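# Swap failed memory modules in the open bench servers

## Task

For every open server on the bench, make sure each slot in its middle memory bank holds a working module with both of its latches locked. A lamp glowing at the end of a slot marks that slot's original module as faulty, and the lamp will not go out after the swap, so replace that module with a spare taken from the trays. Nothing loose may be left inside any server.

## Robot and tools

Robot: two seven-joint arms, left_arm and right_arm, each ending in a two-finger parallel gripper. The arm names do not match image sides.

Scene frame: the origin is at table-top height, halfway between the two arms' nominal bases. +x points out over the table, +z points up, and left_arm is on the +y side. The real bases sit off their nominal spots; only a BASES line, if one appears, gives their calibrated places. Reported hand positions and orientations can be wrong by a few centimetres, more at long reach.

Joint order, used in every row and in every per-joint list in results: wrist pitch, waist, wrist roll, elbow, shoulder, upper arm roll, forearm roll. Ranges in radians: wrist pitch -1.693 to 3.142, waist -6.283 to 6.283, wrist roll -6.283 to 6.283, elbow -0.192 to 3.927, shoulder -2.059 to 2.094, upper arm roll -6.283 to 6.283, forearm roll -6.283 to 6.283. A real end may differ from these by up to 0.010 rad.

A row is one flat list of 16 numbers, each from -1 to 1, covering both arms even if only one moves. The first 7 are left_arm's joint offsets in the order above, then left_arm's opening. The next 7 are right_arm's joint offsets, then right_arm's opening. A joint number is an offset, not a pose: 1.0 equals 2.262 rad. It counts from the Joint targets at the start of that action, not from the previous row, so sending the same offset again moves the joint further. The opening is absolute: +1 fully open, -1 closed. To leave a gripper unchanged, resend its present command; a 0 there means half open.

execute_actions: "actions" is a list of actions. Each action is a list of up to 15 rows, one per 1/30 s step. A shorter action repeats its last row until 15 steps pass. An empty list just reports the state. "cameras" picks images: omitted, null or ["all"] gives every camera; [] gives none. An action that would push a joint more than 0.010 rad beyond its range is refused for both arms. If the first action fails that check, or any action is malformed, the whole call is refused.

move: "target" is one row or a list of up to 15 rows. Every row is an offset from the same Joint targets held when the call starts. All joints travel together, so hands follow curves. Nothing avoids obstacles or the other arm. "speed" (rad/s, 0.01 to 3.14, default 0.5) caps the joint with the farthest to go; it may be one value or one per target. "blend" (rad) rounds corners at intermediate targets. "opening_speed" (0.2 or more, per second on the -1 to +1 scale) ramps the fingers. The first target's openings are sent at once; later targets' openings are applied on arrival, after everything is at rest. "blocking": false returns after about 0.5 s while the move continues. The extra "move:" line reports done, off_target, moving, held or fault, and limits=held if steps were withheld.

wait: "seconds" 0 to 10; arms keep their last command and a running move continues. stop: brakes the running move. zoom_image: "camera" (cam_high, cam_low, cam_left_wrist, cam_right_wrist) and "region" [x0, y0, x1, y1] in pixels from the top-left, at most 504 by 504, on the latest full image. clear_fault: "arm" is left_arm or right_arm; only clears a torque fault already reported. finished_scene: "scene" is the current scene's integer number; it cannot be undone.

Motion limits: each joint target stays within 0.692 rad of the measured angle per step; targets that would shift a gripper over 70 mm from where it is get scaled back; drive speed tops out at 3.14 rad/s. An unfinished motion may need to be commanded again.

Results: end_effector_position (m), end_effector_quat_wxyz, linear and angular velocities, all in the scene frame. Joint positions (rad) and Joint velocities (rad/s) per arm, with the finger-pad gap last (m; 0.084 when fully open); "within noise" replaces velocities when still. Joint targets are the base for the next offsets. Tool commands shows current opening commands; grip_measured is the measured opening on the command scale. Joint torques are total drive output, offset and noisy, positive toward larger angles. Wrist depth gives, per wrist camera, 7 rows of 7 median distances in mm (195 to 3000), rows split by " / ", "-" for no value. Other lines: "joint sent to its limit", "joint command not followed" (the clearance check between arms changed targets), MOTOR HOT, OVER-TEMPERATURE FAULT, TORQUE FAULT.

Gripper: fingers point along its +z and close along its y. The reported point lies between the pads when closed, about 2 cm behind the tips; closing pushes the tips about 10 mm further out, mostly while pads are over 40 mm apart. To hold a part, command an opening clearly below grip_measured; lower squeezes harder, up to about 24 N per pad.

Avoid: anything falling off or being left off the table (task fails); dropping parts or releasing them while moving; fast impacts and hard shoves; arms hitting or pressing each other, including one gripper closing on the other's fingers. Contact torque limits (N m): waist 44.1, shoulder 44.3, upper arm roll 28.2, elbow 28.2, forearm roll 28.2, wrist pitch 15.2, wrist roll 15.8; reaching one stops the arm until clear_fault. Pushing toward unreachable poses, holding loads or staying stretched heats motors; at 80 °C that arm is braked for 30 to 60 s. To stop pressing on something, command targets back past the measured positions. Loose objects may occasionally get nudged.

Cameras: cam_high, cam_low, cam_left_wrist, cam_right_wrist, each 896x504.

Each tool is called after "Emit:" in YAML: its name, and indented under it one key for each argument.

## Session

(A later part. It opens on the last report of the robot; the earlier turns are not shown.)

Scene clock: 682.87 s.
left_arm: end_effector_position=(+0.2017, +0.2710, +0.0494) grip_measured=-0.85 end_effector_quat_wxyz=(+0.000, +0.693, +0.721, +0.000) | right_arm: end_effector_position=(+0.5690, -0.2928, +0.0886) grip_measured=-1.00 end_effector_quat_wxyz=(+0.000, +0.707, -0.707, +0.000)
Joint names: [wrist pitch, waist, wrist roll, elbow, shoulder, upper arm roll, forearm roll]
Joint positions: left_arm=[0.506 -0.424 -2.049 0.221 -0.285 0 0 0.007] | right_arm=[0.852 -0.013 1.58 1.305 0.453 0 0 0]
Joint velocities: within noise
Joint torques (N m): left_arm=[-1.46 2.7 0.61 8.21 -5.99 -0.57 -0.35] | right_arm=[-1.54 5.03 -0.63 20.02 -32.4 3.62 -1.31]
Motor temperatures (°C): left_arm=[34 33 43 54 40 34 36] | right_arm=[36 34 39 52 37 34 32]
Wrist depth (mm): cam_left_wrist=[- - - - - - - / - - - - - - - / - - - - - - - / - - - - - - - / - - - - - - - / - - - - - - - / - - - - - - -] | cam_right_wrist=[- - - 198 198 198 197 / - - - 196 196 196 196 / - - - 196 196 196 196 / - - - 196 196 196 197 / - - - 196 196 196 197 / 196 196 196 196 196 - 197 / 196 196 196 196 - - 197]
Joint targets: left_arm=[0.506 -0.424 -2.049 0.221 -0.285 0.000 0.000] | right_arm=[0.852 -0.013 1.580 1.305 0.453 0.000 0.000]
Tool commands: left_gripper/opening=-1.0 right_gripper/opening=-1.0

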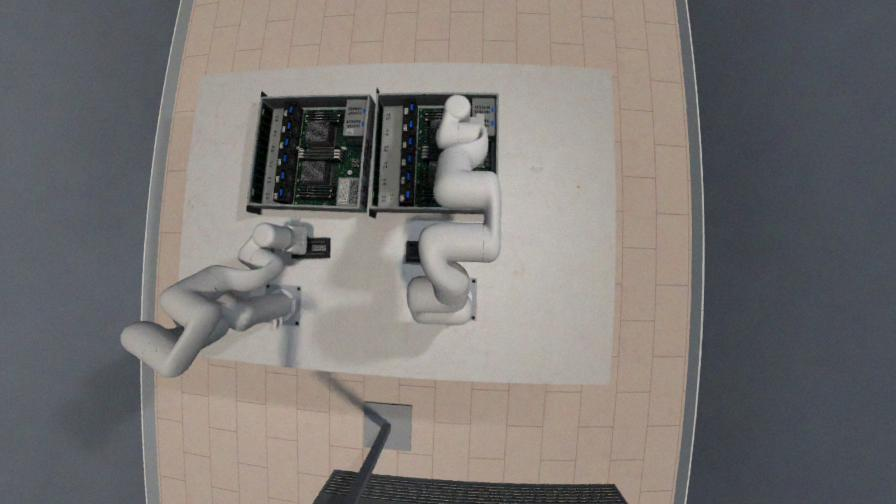

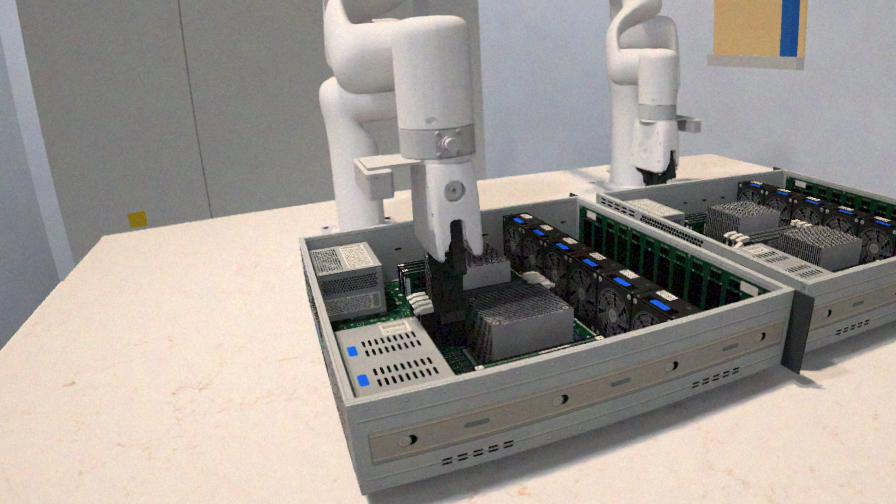

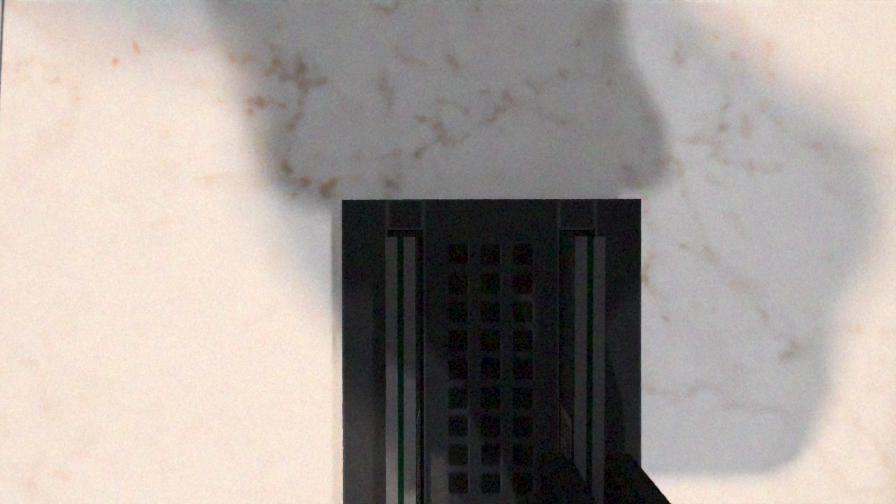

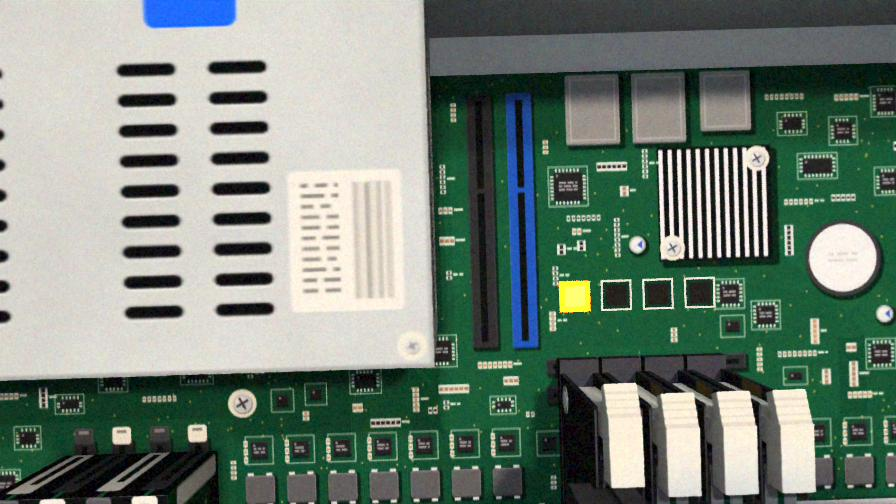

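Emit:
move:
  target: [0,0,0,0,0,0,0,-1,0,-0.001578,-0.001578,0,0,0,0,-1]
  speed: 0.02
  cameras: ["cam_right_wrist"]

Emit:
move:
  target: [0,0,0,0,0,0,0,-1,0,-0.001578,-0.001578,0,0,0,0,-1]
  speed: 0.02
  cameras: ["cam_right_wrist"]

Scene clock: 712.97 s.
left_arm: end_effector_position=(+0.2017, +0.2710, +0.0494) grip_measured=-0.85 end_effector_quat_wxyz=(+0.000, +0.693, +0.721, +0.000) | right_arm: end_effector_position=(+0.5690, -0.2946, +0.0887) grip_measured=-1.00 end_effector_quat_wxyz=(+0.000, +0.707, -0.707, +0.000)
Joint names: [wrist pitch, waist, wrist roll, elbow, shoulder, upper arm roll, forearm roll]
Joint positions: left_arm=[0.506 -0.424 -2.049 0.221 -0.285 0 0 0.007] | right_arm=[0.852 -0.016 1.576 1.305 0.453 0 0 0]
Joint velocities: within noise
Joint torques (N m): left_arm=[-1.14 2.35 0.57 8.38 -6.49 -0.27 -0.33] | right_arm=[-1.21 -13.63 -2.18 18.98 -32.89 -5.47 -0.84]
Motor temperatures (°C): left_arm=[34 33 43 54 40 34 36] | right_arm=[36 34 39 51 37 34 32]
Wrist depth (mm): cam_left_wrist=[- - - - - - - / - - - - - - - / - - - - - - - / - - - - - - - / - - - - - - - / - - - - - - - / - - - - - - -] | cam_right_wrist=[- - - 198 198 198 198 / - - - 196 196 196 197 / - - - 196 196 196 196 / - - - 196 196 197 197 / - - - 196 196 197 197 / 196 196 196 196 196 - 197 / 196 196 197 197 - - 197]
Joint targets: left_arm=[0.506 -0.424 -2.049 0.221 -0.285 0.000 0.000] | right_arm=[0.852 -0.016 1.576 1.305 0.453 0.000 0.000]
move: done
Images, in order (width x height): cam_right_wrist 896x504.

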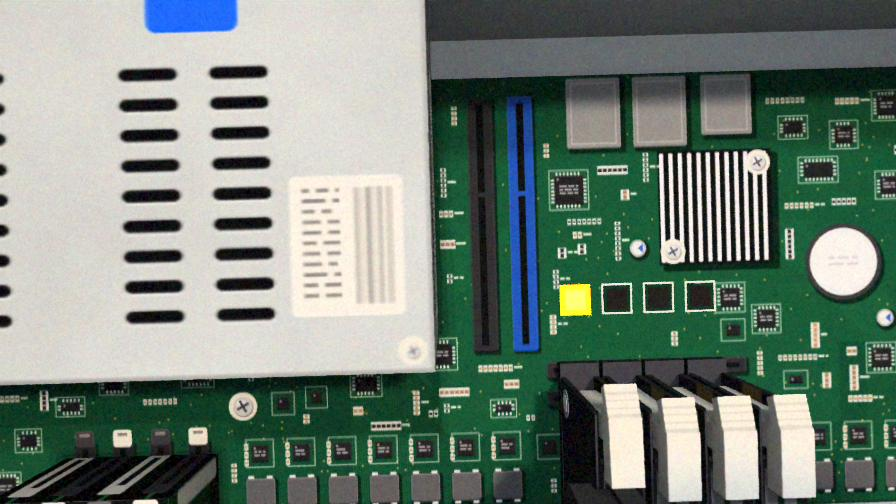

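Scene clock: 713.67 s.
left_arm: end_effector_position=(+0.2017, +0.2710, +0.0494) grip_measured=-0.85 end_effector_quat_wxyz=(+0.000, +0.693, +0.721, +0.000) | right_arm: end_effector_position=(+0.5691, -0.2966, +0.0887) grip_measured=-1.00 end_effector_quat_wxyz=(+0.000, +0.707, -0.707, +0.000)
Joint names: [wrist pitch, waist, wrist roll, elbow, shoulder, upper arm roll, forearm roll]
Joint positions: left_arm=[0.506 -0.424 -2.049 0.221 -0.285 0 0 0.007] | right_arm=[0.852 -0.02 1.573 1.305 0.453 0 0 0]
Joint velocities: within noise
Joint torques (N m): left_arm=[-1.1 2.15 0.51 8.53 -6.67 -0.35 -0.3] | right_arm=[-1.1 -20.67 -2.3 11.28 -28.56 -17.42 -0.76]
Motor temperatures (°C): left_arm=[34 33 43 54 40 34 36] | right_arm=[36 34 39 51 37 34 32]
Wrist depth (mm): cam_left_wrist=[- - - - - - - / - - - - - - - / - - - - - - - / - - - - - - - / - - - - - - - / - - - - - - - / - - - - - - -] | cam_right_wrist=[- - - 198 199 198 199 / - - - 196 196 197 197 / - - - 196 196 197 197 / - - - 197 197 197 197 / - - - 197 197 197 197 / 197 196 197 197 197 - 197 / 197 197 197 197 - - 198]
Joint targets: left_arm=[0.506 -0.424 -2.049 0.221 -0.285 0.000 0.000] | right_arm=[0.852 -0.020 1.572 1.305 0.453 0.000 0.000]
move: done
Images, in order (width x height): cam_right_wrist 896x504.

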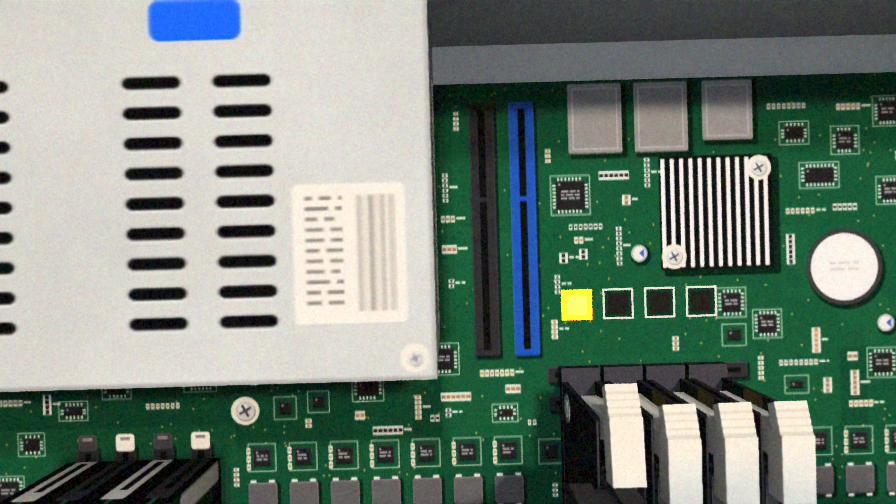

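Emit:
move:
  target: [0,0,0,0,0,0,0,-1,0.000722,-0.000789,-0.000789,0.000226,-0.000495,0,0,-1]
  speed: 0.02
  cameras: []

Emit:
move:
  target: [0,0,0,0,0,0,0,-1,0.000516,-0.000789,-0.000789,0.000162,-0.000354,0,0,-1]
  speed: 0.02
  cameras: ["cam_right_wrist"]

Scene clock: 732.47 s.
left_arm: end_effector_position=(+0.2017, +0.2710, +0.0494) grip_measured=-0.85 end_effector_quat_wxyz=(+0.000, +0.693, +0.721, +0.000) | right_arm: end_effector_position=(+0.5690, -0.2979, +0.0893) grip_measured=-1.00 end_effector_quat_wxyz=(+0.000, +0.707, -0.708, +0.000)
Joint names: [wrist pitch, waist, wrist roll, elbow, shoulder, upper arm roll, forearm roll]
Joint positions: left_arm=[0.506 -0.424 -2.049 0.221 -0.285 0 0 0.007] | right_arm=[0.854 -0.022 1.571 1.306 0.452 0 0 0]
Joint velocities: within noise
Joint torques (N m): left_arm=[-0.82 1.63 0.37 8.48 -7.09 -0.2 -0.06] | right_arm=[1.01 -18.63 -2.03 11.96 -30.19 -12.31 -0.35]
Motor temperatures (°C): left_arm=[34 33 43 54 40 34 36] | right_arm=[36 35 39 48 36 37 32]
Wrist depth (mm): cam_left_wrist=[- - - - - - - / - - - - - - - / - - - - - - - / - - - - - - - / - - - - - - - / - - - - - - - / - - - - - - -] | cam_right_wrist=[- - - - 199 199 199 / - - - 197 197 197 197 / - - - 197 197 197 198 / - - - 197 197 197 197 / - - - 197 197 197 198 / 197 197 197 197 198 - 198 / 197 197 197 197 - - 198]
Joint targets: left_arm=[0.506 -0.424 -2.049 0.221 -0.285 0.000 0.000] | right_arm=[0.854 -0.022 1.571 1.306 0.452 0.000 0.000]
move: done
No camera images: "cameras" was empty.

Scene clock: 733.17 s.
left_arm: end_effector_position=(+0.2017, +0.2710, +0.0494) grip_measured=-0.85 end_effector_quat_wxyz=(+0.000, +0.693, +0.721, +0.000) | right_arm: end_effector_position=(+0.5690, -0.2988, +0.0898) grip_measured=-1.00 end_effector_quat_wxyz=(+0.000, +0.707, -0.707, +0.000)
Joint names: [wrist pitch, waist, wrist roll, elbow, shoulder, upper arm roll, forearm roll]
Joint positions: left_arm=[0.506 -0.424 -2.049 0.221 -0.285 0 0 0.007] | right_arm=[0.855 -0.023 1.569 1.306 0.451 0 0 0]
Joint velocities: within noise
Joint torques (N m): left_arm=[-0.85 1.63 0.42 8.52 -7.19 -0.18 0.02] | right_arm=[0.75 -17.49 -2.18 13.74 -33.1 -10.68 -0.31]
Motor temperatures (°C): left_arm=[34 33 43 54 40 34 36] | right_arm=[36 35 39 48 36 37 32]
Wrist depth (mm): cam_left_wrist=[- - - - - - - / - - - - - - - / - - - - - - - / - - - - - - - / - - - - - - - / - - - - - - - / - - - - - - -] | cam_right_wrist=[- - - - 199 200 199 / - - - 197 198 198 198 / - - - 198 198 198 198 / - - - 198 198 198 198 / - - - 198 198 198 198 / 198 198 198 198 198 - 198 / 198 198 198 198 - - 198]
Joint targets: left_arm=[0.506 -0.424 -2.049 0.221 -0.285 0.000 0.000] | right_arm=[0.855 -0.023 1.569 1.306 0.451 0.000 0.000]
move: done
Images, in order (width x height): cam_right_wrist 896x504.

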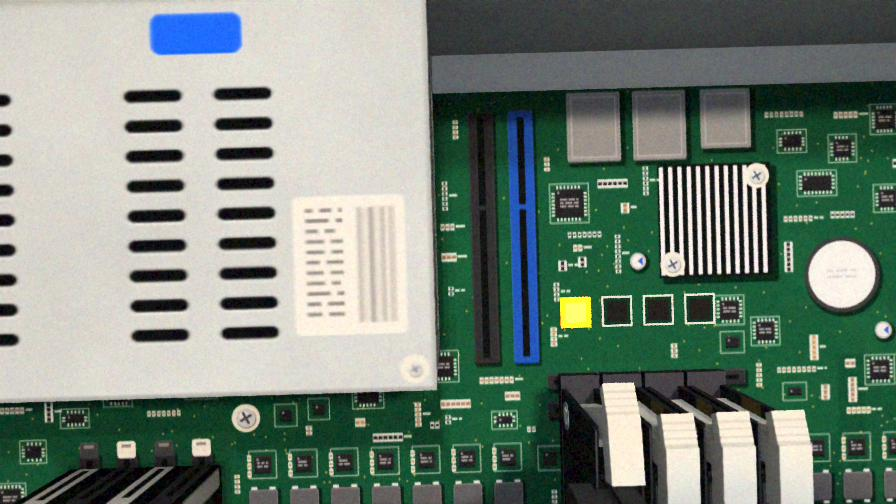

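Emit:
move:
  target: [0,0,0,0,0,0,0,-1,0.000825,-0.001184,-0.001184,0.000258,-0.000566,0,0,-1]
  speed: 0.02
  cameras: []

Emit:
move:
  target: [0,0,0,0,0,0,0,-1,0.000825,-0.001184,-0.001184,0.000258,-0.000566,0,0,-1]
  speed: 0.02
  cameras: ["cam_right_wrist"]

Scene clock: 745.83 s.
left_arm: end_effector_position=(+0.2017, +0.2710, +0.0494) grip_measured=-0.85 end_effector_quat_wxyz=(+0.000, +0.693, +0.721, +0.000) | right_arm: end_effector_position=(+0.5690, -0.3003, +0.0906) grip_measured=-1.00 end_effector_quat_wxyz=(+0.000, +0.707, -0.707, +0.000)
Joint names: [wrist pitch, waist, wrist roll, elbow, shoulder, upper arm roll, forearm roll]
Joint positions: left_arm=[0.506 -0.424 -2.049 0.221 -0.285 0 0 0.007] | right_arm=[0.857 -0.026 1.566 1.307 0.45 0 0 0]
Joint velocities: within noise
Joint torques (N m): left_arm=[-0.53 1.34 0.41 8.41 -7.87 0.02 0.1] | right_arm=[0.36 -15.09 -2.13 16.14 -36.48 -8.04 -0.04]
Motor temperatures (°C): left_arm=[34 33 43 54 40 34 36] | right_arm=[36 35 39 47 37 36 32]
Wrist depth (mm): cam_left_wrist=[- - - - - - - / - - - - - - - / - - - - - - - / - - - - - - - / - - - - - - - / - - - - - - - / - - - - - - -] | cam_right_wrist=[- - - - - 200 200 / - - - 198 198 198 198 / - - - 198 199 199 198 / - - - 198 198 199 199 / - - - 198 198 198 199 / 198 198 199 198 198 199 199 / 198 198 199 199 - - 199]
Joint targets: left_arm=[0.506 -0.424 -2.049 0.221 -0.285 0.000 0.000] | right_arm=[0.857 -0.026 1.566 1.307 0.450 0.000 0.000]
move: done
No camera images: "cameras" was empty.

Scene clock: 746.53 s.
left_arm: end_effector_position=(+0.2017, +0.2710, +0.0494) grip_measured=-0.85 end_effector_quat_wxyz=(+0.000, +0.693, +0.721, +0.000) | right_arm: end_effector_position=(+0.5690, -0.3018, +0.0914) grip_measured=-1.00 end_effector_quat_wxyz=(+0.000, +0.707, -0.707, +0.000)
Joint names: [wrist pitch, waist, wrist roll, elbow, shoulder, upper arm roll, forearm roll]
Joint positions: left_arm=[0.506 -0.424 -2.049 0.221 -0.285 0 0 0.007] | right_arm=[0.859 -0.029 1.564 1.307 0.449 0 0 0]
Joint velocities: within noise
Joint torques (N m): left_arm=[-0.55 1.32 0.37 8.41 -7.82 -0.03 0.21] | right_arm=[-0.12 -12.23 -2.33 18.63 -39.38 -7.76 -0.12]
Motor temperatures (°C): left_arm=[34 33 43 54 40 34 36] | right_arm=[36 35 39 48 37 36 32]
Wrist depth (mm): cam_left_wrist=[- - - - - - - / - - - - - - - / - - - - - - - / - - - - - - - / - - - - - - - / - - - - - - - / - - - - - - -] | cam_right_wrist=[- - - - - 201 201 / - - - 199 199 199 199 / - - - 199 199 199 199 / - - - 199 199 199 199 / - - - 199 199 199 199 / 199 199 199 199 199 199 200 / 199 199 199 199 - - 200]
Joint targets: left_arm=[0.506 -0.424 -2.049 0.221 -0.285 0.000 0.000] | right_arm=[0.859 -0.029 1.564 1.307 0.449 0.000 0.000]
move: done
Images, in order (width x height): cam_right_wrist 896x504.

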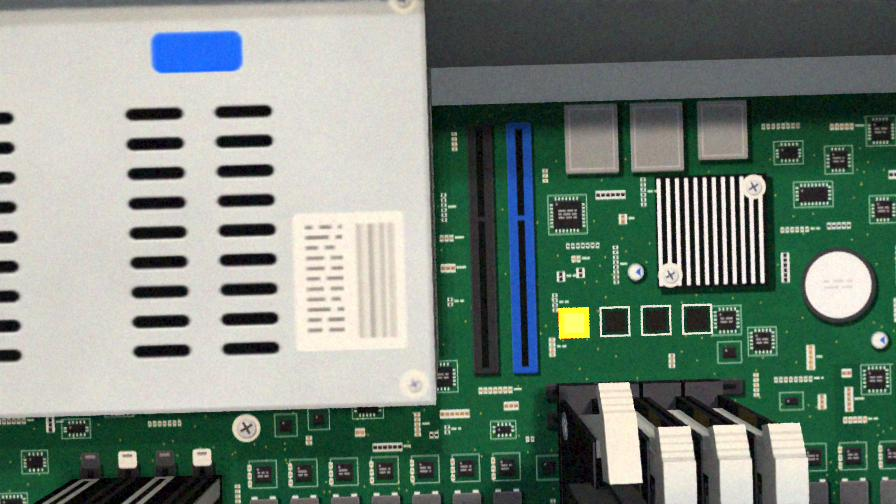

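Emit:
move:
  target: [0,0,0,0,0,0,0,-1,0.000722,-0.001578,-0.001578,0.000226,-0.000495,0,0,-1]
  speed: 0.02
  cameras: []

Emit:
move:
  target: [0,0,0,0,0,0,0,-1,0.000516,-0.001578,-0.001578,0.000162,-0.000354,0,0,-1]
  speed: 0.02
  cameras: ["cam_right_wrist"]

Scene clock: 762.63 s.
left_arm: end_effector_position=(+0.2017, +0.2710, +0.0494) grip_measured=-0.85 end_effector_quat_wxyz=(+0.000, +0.693, +0.721, +0.000) | right_arm: end_effector_position=(+0.5690, -0.3038, +0.0921) grip_measured=-1.00 end_effector_quat_wxyz=(+0.000, +0.707, -0.707, +0.000)
Joint names: [wrist pitch, waist, wrist roll, elbow, shoulder, upper arm roll, forearm roll]
Joint positions: left_arm=[0.506 -0.424 -2.049 0.221 -0.285 0 0 0.007] | right_arm=[0.86 -0.032 1.56 1.308 0.448 0 0 0]
Joint velocities: within noise
Joint torques (N m): left_arm=[-0.32 1.03 0.25 8.5 -8.62 0.05 0.53] | right_arm=[-0.17 -12.04 -1.95 19.66 -40.94 -7.91 -0.01]
Motor temperatures (°C): left_arm=[33 33 43 54 40 34 36] | right_arm=[36 34 40 49 37 36 32]
Wrist depth (mm): cam_left_wrist=[- - - - - - - / - - - - - - - / - - - - - - - / - - - - - - - / - - - - - - - / - - - - - - - / - - - - - - -] | cam_right_wrist=[- - - - - 199 - / - - - 201 201 200 199 / - - - 199 199 200 200 / - - - 200 200 200 200 / - - - 200 200 200 200 / - - 200 200 200 200 201 / 199 199 200 200 - - 201]
Joint targets: left_arm=[0.506 -0.424 -2.049 0.221 -0.285 0.000 0.000] | right_arm=[0.860 -0.032 1.560 1.308 0.448 0.000 0.000]
move: done
No camera images: "cameras" was empty.

Scene clock: 763.33 s.
left_arm: end_effector_position=(+0.2017, +0.2710, +0.0494) grip_measured=-0.85 end_effector_quat_wxyz=(+0.000, +0.693, +0.721, +0.000) | right_arm: end_effector_position=(+0.5690, -0.3058, +0.0926) grip_measured=-1.00 end_effector_quat_wxyz=(+0.000, +0.707, -0.707, +0.000)
Joint names: [wrist pitch, waist, wrist roll, elbow, shoulder, upper arm roll, forearm roll]
Joint positions: left_arm=[0.506 -0.424 -2.049 0.221 -0.285 0 0 0.007] | right_arm=[0.862 -0.036 1.557 1.308 0.447 0 0 0]
Joint velocities: within noise
Joint torques (N m): left_arm=[-0.32 0.86 0.2 8.33 -8.66 0.13 0.48] | right_arm=[-0.39 -11.9 -2.17 18.9 -39.52 -8.09 0]
Motor temperatures (°C): left_arm=[33 33 43 54 40 34 36] | right_arm=[36 34 40 49 37 36 32]
Wrist depth (mm): cam_left_wrist=[- - - - - - - / - - - - - - - / - - - - - - - / - - - - - - - / - - - - - - - / - - - - - - - / - - - - - - -] | cam_right_wrist=[- - - - - - - / - - - 202 202 202 202 / - - - 200 200 200 201 / - - - 200 200 200 201 / - - - 200 200 201 201 / - - - 200 200 201 201 / 200 200 200 201 - - 201]
Joint targets: left_arm=[0.506 -0.424 -2.049 0.221 -0.285 0.000 0.000] | right_arm=[0.862 -0.036 1.556 1.308 0.447 0.000 0.000]
move: done
Images, in order (width x height): cam_right_wrist 896x504.

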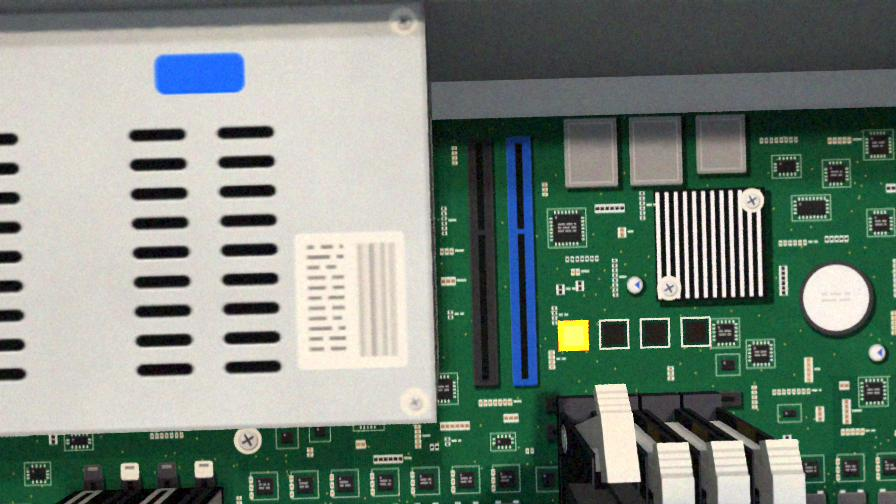

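Emit:
move:
  target: [0,0,0,0,0,0,0,-1,0.000516,-0.001578,-0.001578,0.000162,-0.000354,0,0,-1]
  speed: 0.02
  cameras: []

Emit:
move:
  target: [0,0,0,0,0,0,0,-1,0.000516,-0.001578,-0.001578,0.000162,-0.000354,0,0,-1]
  speed: 0.02
  cameras: ["cam_right_wrist"]

Scene clock: 772.90 s.
left_arm: end_effector_position=(+0.2017, +0.2710, +0.0494) grip_measured=-0.85 end_effector_quat_wxyz=(+0.000, +0.693, +0.721, +0.000) | right_arm: end_effector_position=(+0.5689, -0.3078, +0.0931) grip_measured=-1.00 end_effector_quat_wxyz=(+0.000, +0.707, -0.707, +0.000)
Joint names: [wrist pitch, waist, wrist roll, elbow, shoulder, upper arm roll, forearm roll]
Joint positions: left_arm=[0.506 -0.424 -2.049 0.221 -0.285 0 0 0.007] | right_arm=[0.863 -0.039 1.553 1.308 0.446 0 0 0]
Joint velocities: within noise
Joint torques (N m): left_arm=[-0.33 0.6 0.21 8.4 -9.28 -0.01 0.52] | right_arm=[-0.13 -12.3 -2.07 18.17 -38.56 -8.05 0]
Motor temperatures (°C): left_arm=[33 33 43 54 40 34 36] | right_arm=[36 34 40 49 37 36 32]
Wrist depth (mm): cam_left_wrist=[- - - - - - - / - - - - - - - / - - - - - - - / - - - - - - - / - - - - - - - / - - - - - - - / - - - - - - -] | cam_right_wrist=[- - - - - - - / - - - 200 202 203 203 / - - - 200 201 201 201 / - - - 200 201 201 201 / - - - 201 201 201 202 / - - - 201 201 201 201 / 200 201 201 201 - - 202]
Joint targets: left_arm=[0.506 -0.424 -2.049 0.221 -0.285 0.000 0.000] | right_arm=[0.863 -0.039 1.553 1.308 0.446 0.000 0.000]
move: done
No camera images: "cameras" was empty.

Scene clock: 773.60 s.
left_arm: end_effector_position=(+0.2017, +0.2710, +0.0494) grip_measured=-0.85 end_effector_quat_wxyz=(+0.000, +0.693, +0.721, +0.000) | right_arm: end_effector_position=(+0.5689, -0.3098, +0.0936) grip_measured=-1.00 end_effector_quat_wxyz=(+0.000, +0.707, -0.707, +0.000)
Joint names: [wrist pitch, waist, wrist roll, elbow, shoulder, upper arm roll, forearm roll]
Joint positions: left_arm=[0.506 -0.424 -2.049 0.221 -0.285 0 0 0.007] | right_arm=[0.864 -0.043 1.549 1.309 0.445 0 0 0]
Joint velocities: within noise
Joint torques (N m): left_arm=[-0.29 0.41 0.11 8.41 -9.49 0.26 0.79] | right_arm=[-0.18 -15.38 -2.01 19 -40.27 -8 -0.01]
Motor temperatures (°C): left_arm=[33 33 43 54 40 34 36] | right_arm=[36 34 40 49 37 35 32]
Wrist depth (mm): cam_left_wrist=[- - - - - - - / - - - - - - - / - - - - - - - / - - - - - - - / - - - - - - - / - - - - - - - / - - - - - - -] | cam_right_wrist=[- - - - - - - / - - - 203 203 201 203 / - - - 201 201 201 201 / - - - 201 201 201 201 / - - - 201 201 202 202 / - - - 201 202 202 202 / 201 201 201 201 - - 202]
Joint targets: left_arm=[0.506 -0.424 -2.049 0.221 -0.285 0.000 0.000] | right_arm=[0.864 -0.043 1.549 1.309 0.445 0.000 0.000]
move: done
Images, in order (width x height): cam_right_wrist 896x504.

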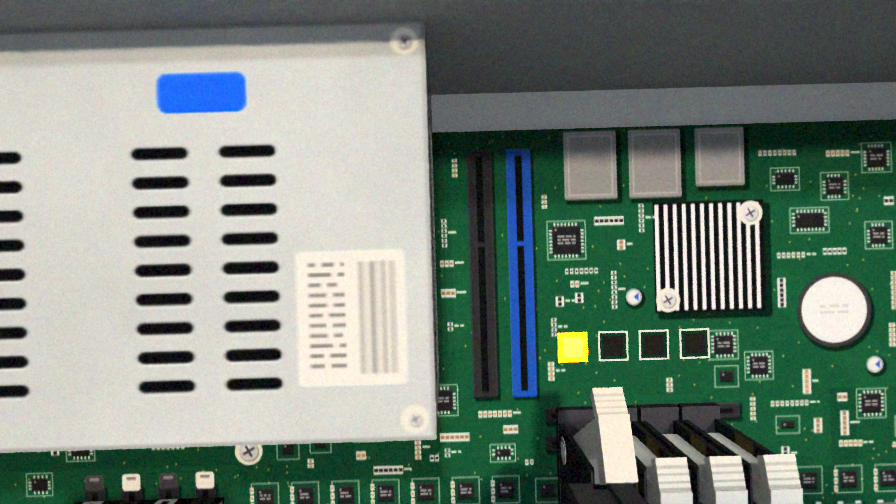

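Emit:
zoom_image:
  camera: "cam_right_wrist"
  region: [520, 344, 840, 504]

Scaled by 1.575.

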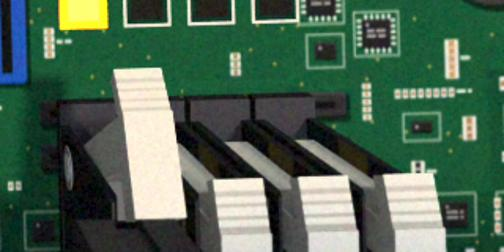

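Emit:
move:
  target:
    - [0,0,0,0,0,0,0,-1,0,0.001578,0.001578,0,0,0,0,-1]
    - [0.02262,0,0,0.00302,-0.0196,0,0,-1,0.05962,0.001578,0.001578,0.02551,-0.03412,0,0,-1]
    - [0.14183,0,0,0.03373,-0.1081,0,0,-1,0.06601,0.08974,-1.0,0.04527,-0.02075,0,0,-1]
  speed: [0.03,0.15,1.0]

Scene clock: 835.93 s.
left_arm: end_effector_position=(+0.2017, +0.2710, +0.1200) grip_measured=-0.85 end_effector_quat_wxyz=(+0.000, +0.693, +0.721, +0.000) | right_arm: end_effector_position=(+0.5691, -0.1950, +0.1496) grip_measured=-1.00 end_effector_quat_wxyz=(+0.000, +0.902, +0.432, +0.000)
Joint names: [wrist pitch, waist, wrist roll, elbow, shoulder, upper arm roll, forearm roll]
Joint positions: left_arm=[0.827 -0.424 -2.049 0.298 -0.529 0 0 0.007] | right_arm=[1.013 0.16 -0.712 1.411 0.398 0 0 0]
Joint velocities: within noise
Joint torques (N m): left_arm=[-0.19 -0.23 0.03 11.68 -10.12 0.51 1.18] | right_arm=[-0.66 5.34 -1.95 23.11 -30.66 2.67 0.13]
Motor temperatures (°C): left_arm=[33 33 43 55 40 34 36] | right_arm=[36 35 40 51 38 35 32]
Wrist depth (mm): cam_left_wrist=[250 250 250 249 249 248 248 / 248 251 250 250 249 249 248 / 250 251 251 250 249 249 248 / 251 251 251 230 246 249 249 / 252 251 251 230 249 249 248 / 253 252 251 231 250 250 249 / 253 252 251 231 250 250 249] | cam_right_wrist=[210 257 260 259 - 256 252 / 245 260 260 - - 256 256 / 260 260 260 - 257 256 221 / 261 260 - 259 257 256 221 / 261 - - 257 257 230 221 / 262 - 259 257 235 - - / - 259 259 205 216 - -]
Joint targets: left_arm=[0.827 -0.424 -2.049 0.298 -0.529 0.000 0.000] | right_arm=[1.013 0.160 -0.713 1.411 0.398 0.000 0.000]
move: done

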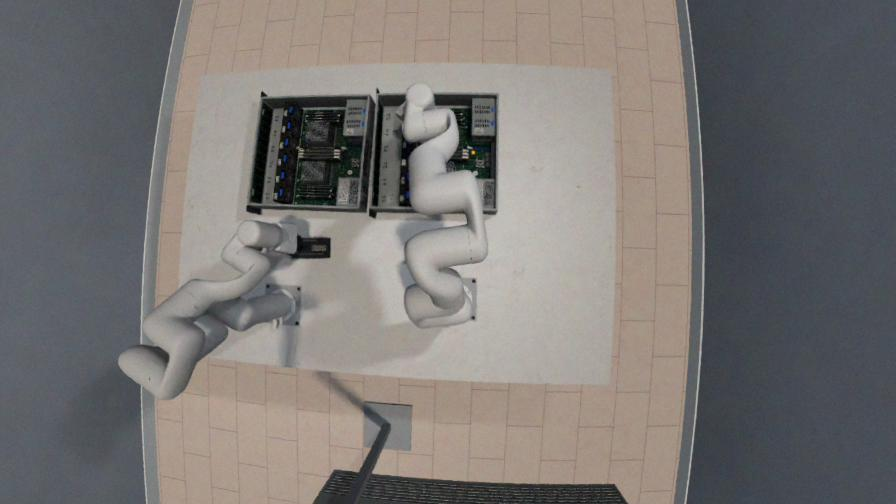

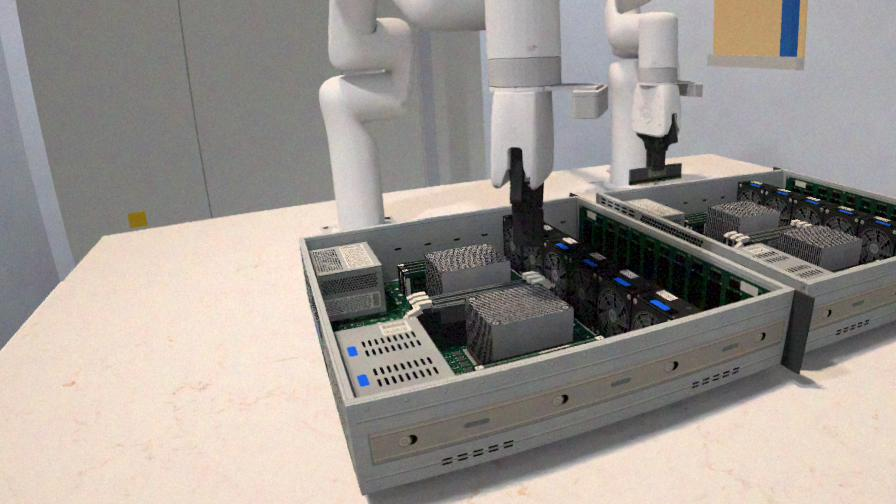

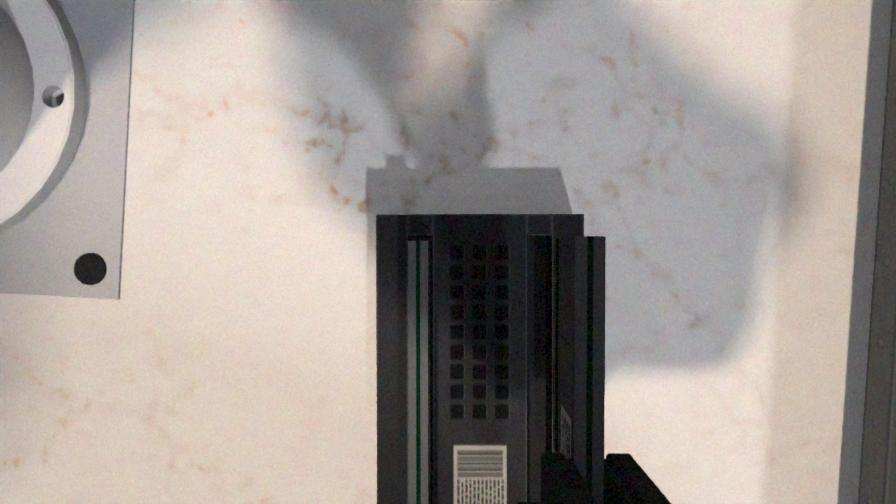

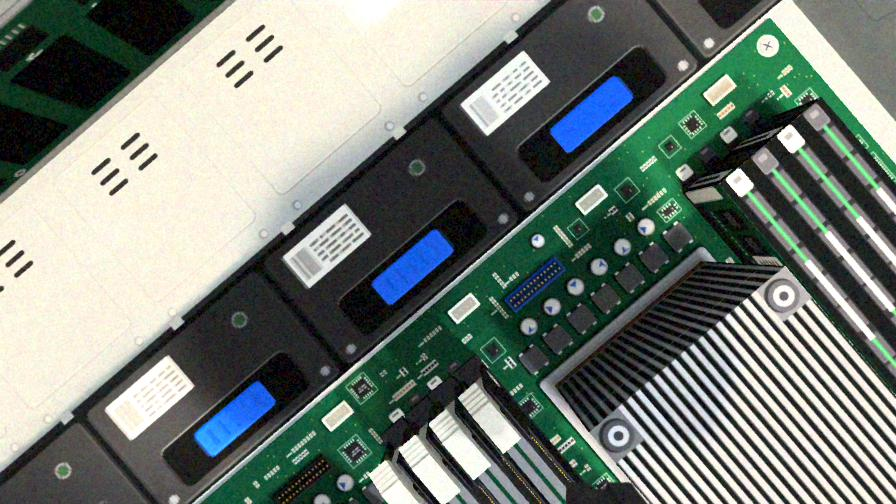

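Emit:
zoom_image:
  camera: "cam_low"
  region: [600, 130, 720, 200]

Emit:
zoom_image:
  camera: "cam_low"
  region: [390, 240, 560, 340]

Emit:
zoom_image:
  camera: "cam_high"
  region: [400, 90, 510, 215]

Scaled by 4.200.

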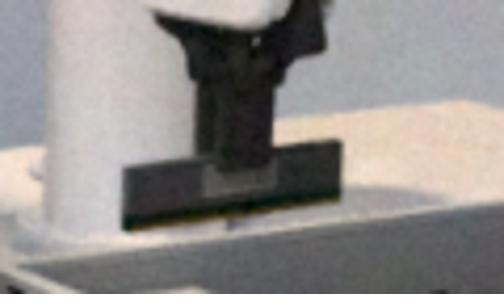

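Scaled by 2.965.

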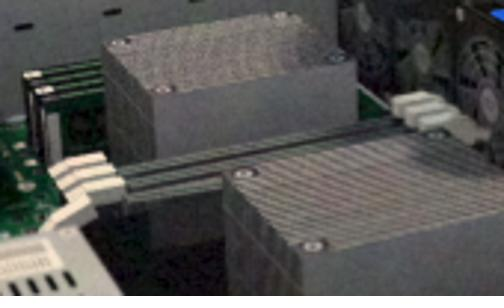

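Scaled by 4.032.

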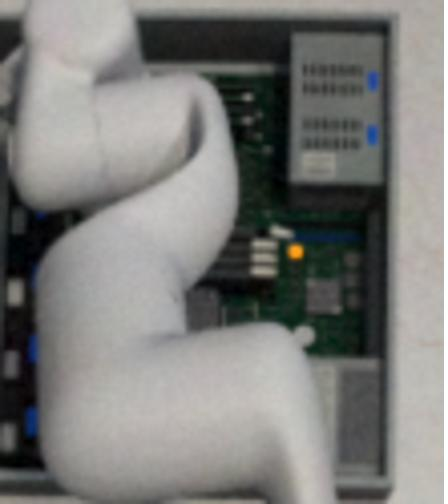

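Emit:
zoom_image:
  camera: "cam_low"
  region: [624, 158, 688, 194]

Scaled by 7.875.

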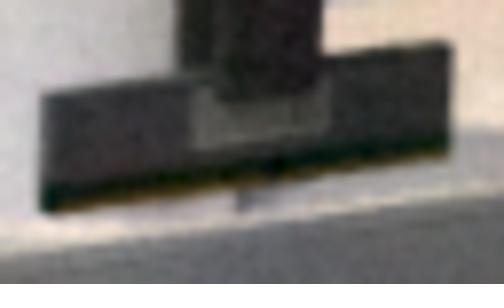

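Emit:
move:
  target: [0.24298,0.03894,0.05663,0.74791,0.50493,0,0,-1,0,0,-0.29916,0,0,0,0,-1]
  speed: 0.9

Scene clock: 946.00 s.
left_arm: end_effector_position=(+0.5498, +0.1699, +0.2348) grip_measured=-0.85 end_effector_quat_wxyz=(+0.000, +0.707, +0.707, +0.000) | right_arm: end_effector_position=(+0.5691, -0.1950, +0.1496) grip_measured=-1.00 end_effector_quat_wxyz=(+0.000, +0.708, +0.707, +0.000)
Joint names: [wrist pitch, waist, wrist roll, elbow, shoulder, upper arm roll, forearm roll]
Joint positions: left_arm=[1.376 -0.336 -1.921 1.989 0.613 0 0 0.007] | right_arm=[1.013 0.16 -1.389 1.411 0.398 0 0 0]
Joint velocities: within noise
Joint torques (N m): left_arm=[-0.14 3.61 1.03 13.24 -26.59 0.08 1.31] | right_arm=[-0.97 4.65 -2.11 21.1 -31.28 -0.25 0.11]
Motor temperatures (°C): left_arm=[33 33 43 60 40 34 36] | right_arm=[36 34 40 54 37 34 32]
Wrist depth (mm): cam_left_wrist=[294 343 342 322 318 313 335 / 295 309 342 297 341 340 339 / 297 309 278 312 297 276 305 / 297 310 278 279 297 276 306 / 299 310 344 279 342 306 307 / 299 345 344 344 343 341 341 / 281 281 329 344 - 278 277] | cam_right_wrist=[262 261 260 260 259 258 258 / 261 261 260 259 259 259 257 / - - - - - - - / 261 261 261 258 257 257 258 / 259 259 258 258 257 257 256 / 224 258 259 205 257 257 230 / 224 205 222 213 211 209 221]
Joint targets: left_arm=[1.376 -0.336 -1.921 1.989 0.613 0.000 0.000] | right_arm=[1.013 0.160 -1.389 1.411 0.398 0.000 0.000]
move: done

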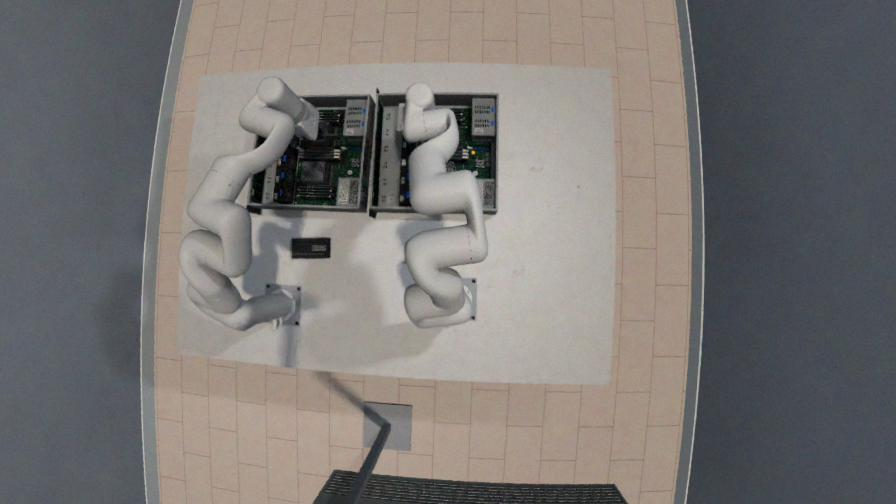

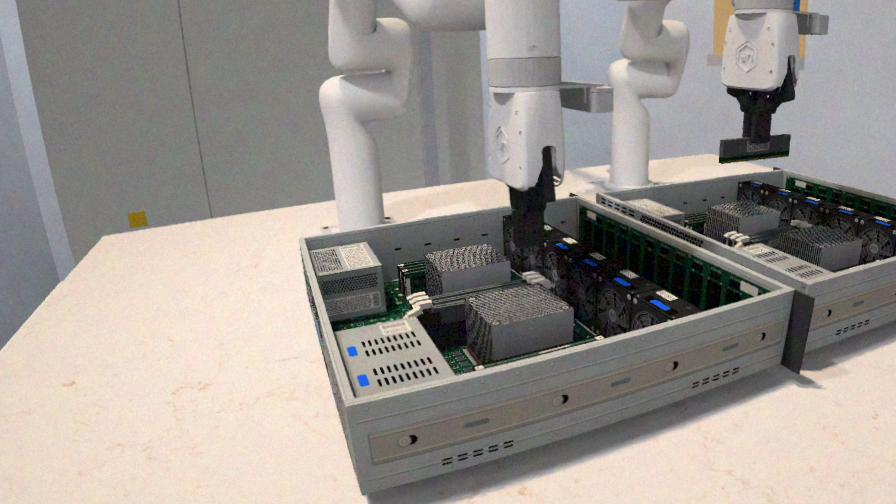

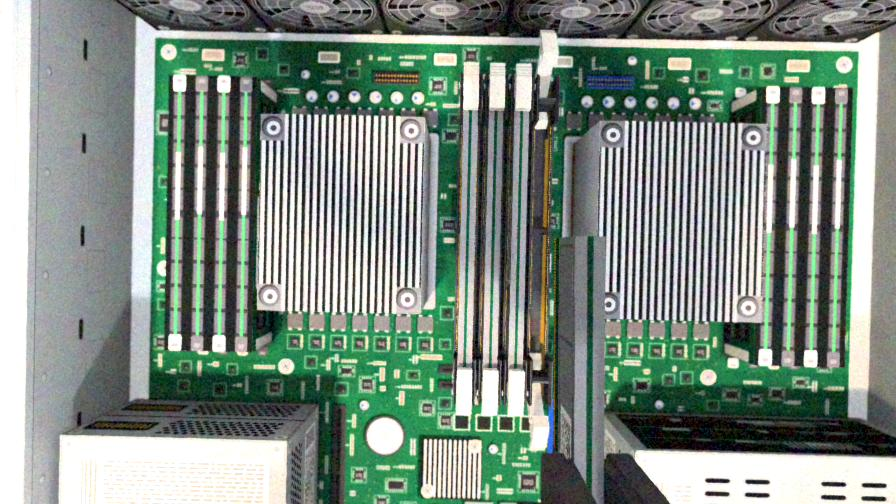

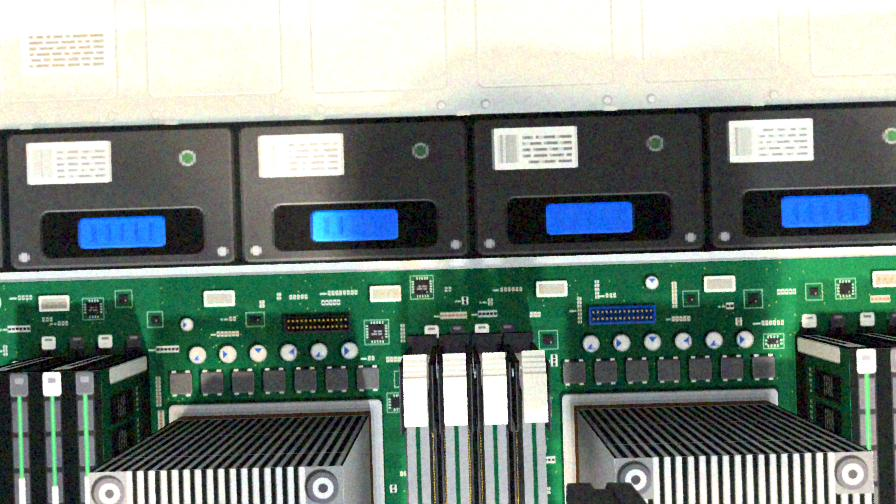

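Emit:
zoom_image:
  camera: "cam_right_wrist"
  region: [390, 324, 670, 504]

Emit:
zoom_image:
  camera: "cam_left_wrist"
  region: [440, 20, 620, 260]

Emit:
zoom_image:
  camera: "cam_low"
  region: [700, 120, 810, 170]

Scaled by 1.800.

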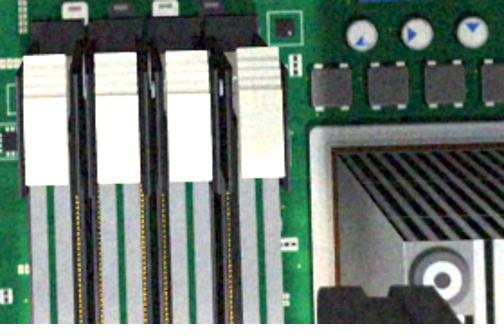

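Scaled by 2.100.

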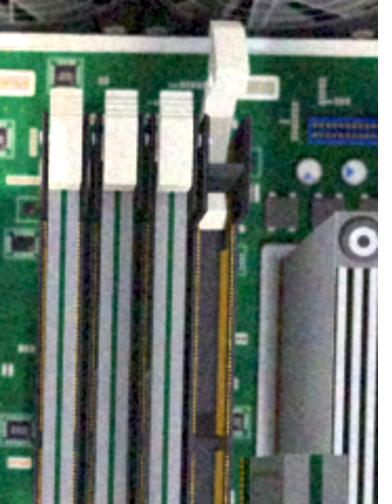

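Scaled by 4.582.

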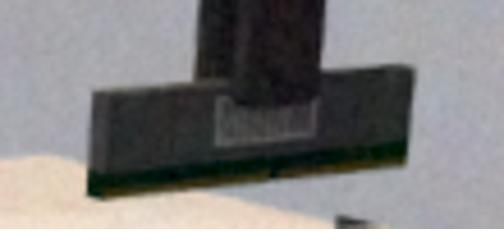

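Emit:
zoom_image:
  camera: "cam_left_wrist"
  region: [440, 230, 640, 480]

Scaled by 2.016.

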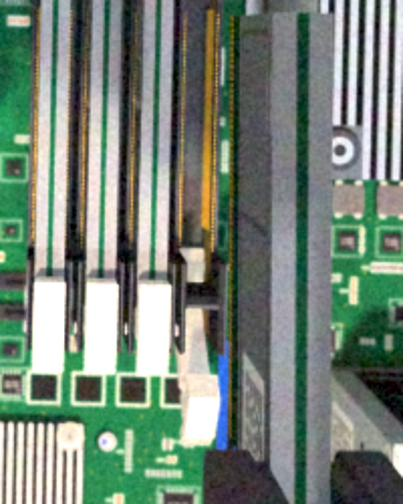

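Emit:
zoom_image:
  camera: "cam_left_wrist"
  region: [455, 110, 555, 160]

Emit:
zoom_image:
  camera: "cam_left_wrist"
  region: [455, 320, 555, 370]

Emit:
zoom_image:
  camera: "cam_left_wrist"
  region: [540, 225, 640, 275]

Emit:
zoom_image:
  camera: "cam_left_wrist"
  region: [540, 410, 640, 460]

Scaled by 5.040.

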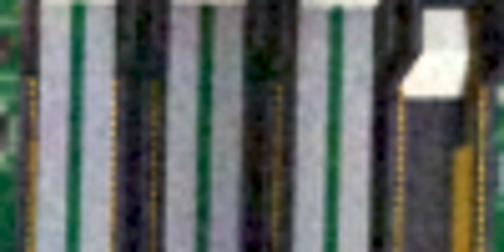

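Scaled by 5.040.

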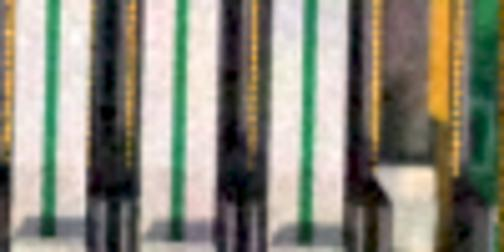

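Scaled by 5.040.

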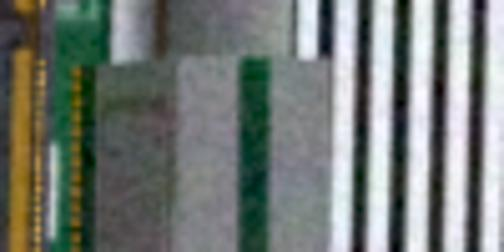

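Scaled by 5.040.

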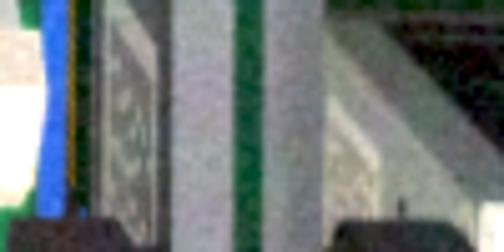

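Emit:
move:
  target: [-0.09582,0.04691,0.05455,-0.09732,-0.00151,0,0,-1,-0.05033,0.0005,0.0005,-0.0289,0.02128,0,0,-1]
  speed: 0.25
  cameras: ["cam_left_wrist","cam_right_wrist"]

Scene clock: 1219.07 s.
left_arm: end_effector_position=(+0.5631, +0.2363, +0.1599) grip_measured=-0.85 end_effector_quat_wxyz=(+0.000, +0.713, +0.701, +0.000) | right_arm: end_effector_position=(+0.5658, -0.1950, +0.1047) grip_measured=-1.00 end_effector_quat_wxyz=(+0.000, +0.708, +0.707, +0.000)
Joint names: [wrist pitch, waist, wrist roll, elbow, shoulder, upper arm roll, forearm roll]
Joint positions: left_arm=[1.16 -0.23 -1.798 1.769 0.61 0 0 0.007] | right_arm=[0.899 0.161 -1.388 1.346 0.447 0 0 0]
Joint velocities: within noise
Joint torques (N m): left_arm=[-2.17 4.21 0.95 9.63 -34.51 0.38 1.26] | right_arm=[-2.49 5.24 2.06 17.98 -31.13 -2.68 0.18]
Motor temperatures (°C): left_arm=[33 33 43 63 44 33 36] | right_arm=[36 34 40 52 37 34 32]
Wrist depth (mm): cam_left_wrist=[- - - - - - - / 247 245 244 242 241 240 238 / 270 269 268 268 267 266 266 / 235 253 269 223 267 266 231 / 235 204 204 223 202 202 231 / 235 205 204 224 203 202 231 / 236 205 204 262 - 203 232] | cam_right_wrist=[216 215 215 215 214 213 214 / - - - - - - - / - - - - - - - / - 216 216 215 212 212 213 / 214 214 213 213 212 212 212 / 214 213 213 - 212 212 212 / 209 214 201 - - 209 206]
Joint targets: left_arm=[1.160 -0.230 -1.798 1.769 0.610 0.000 0.000] | right_arm=[0.899 0.161 -1.388 1.346 0.447 0.000 0.000]
move: done
Images, in order (width x height): cam_left_wrist 896x504, cam_right_wrist 896x504.

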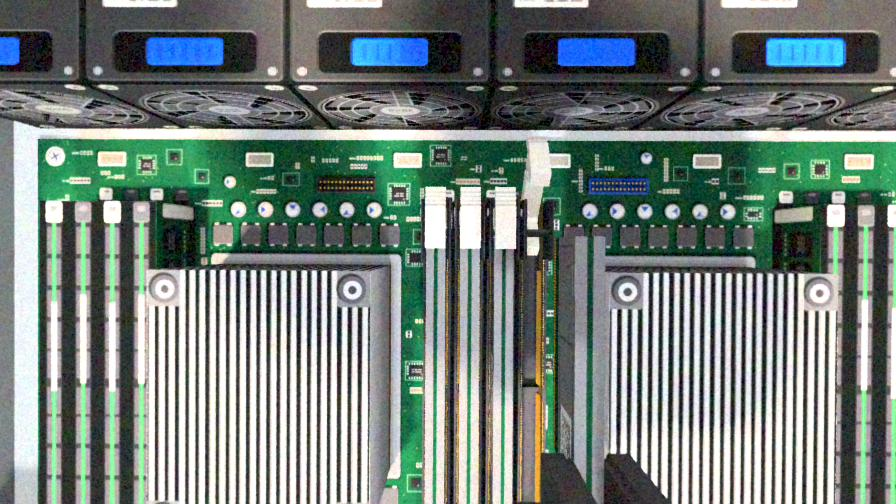

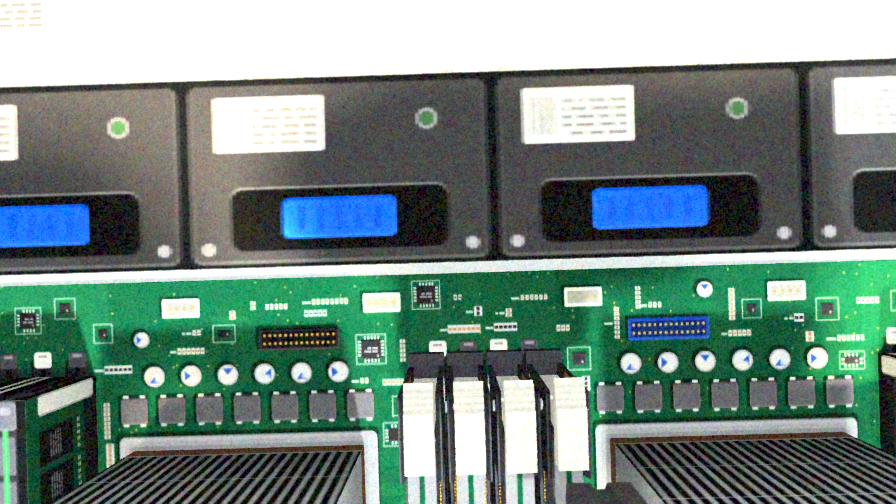

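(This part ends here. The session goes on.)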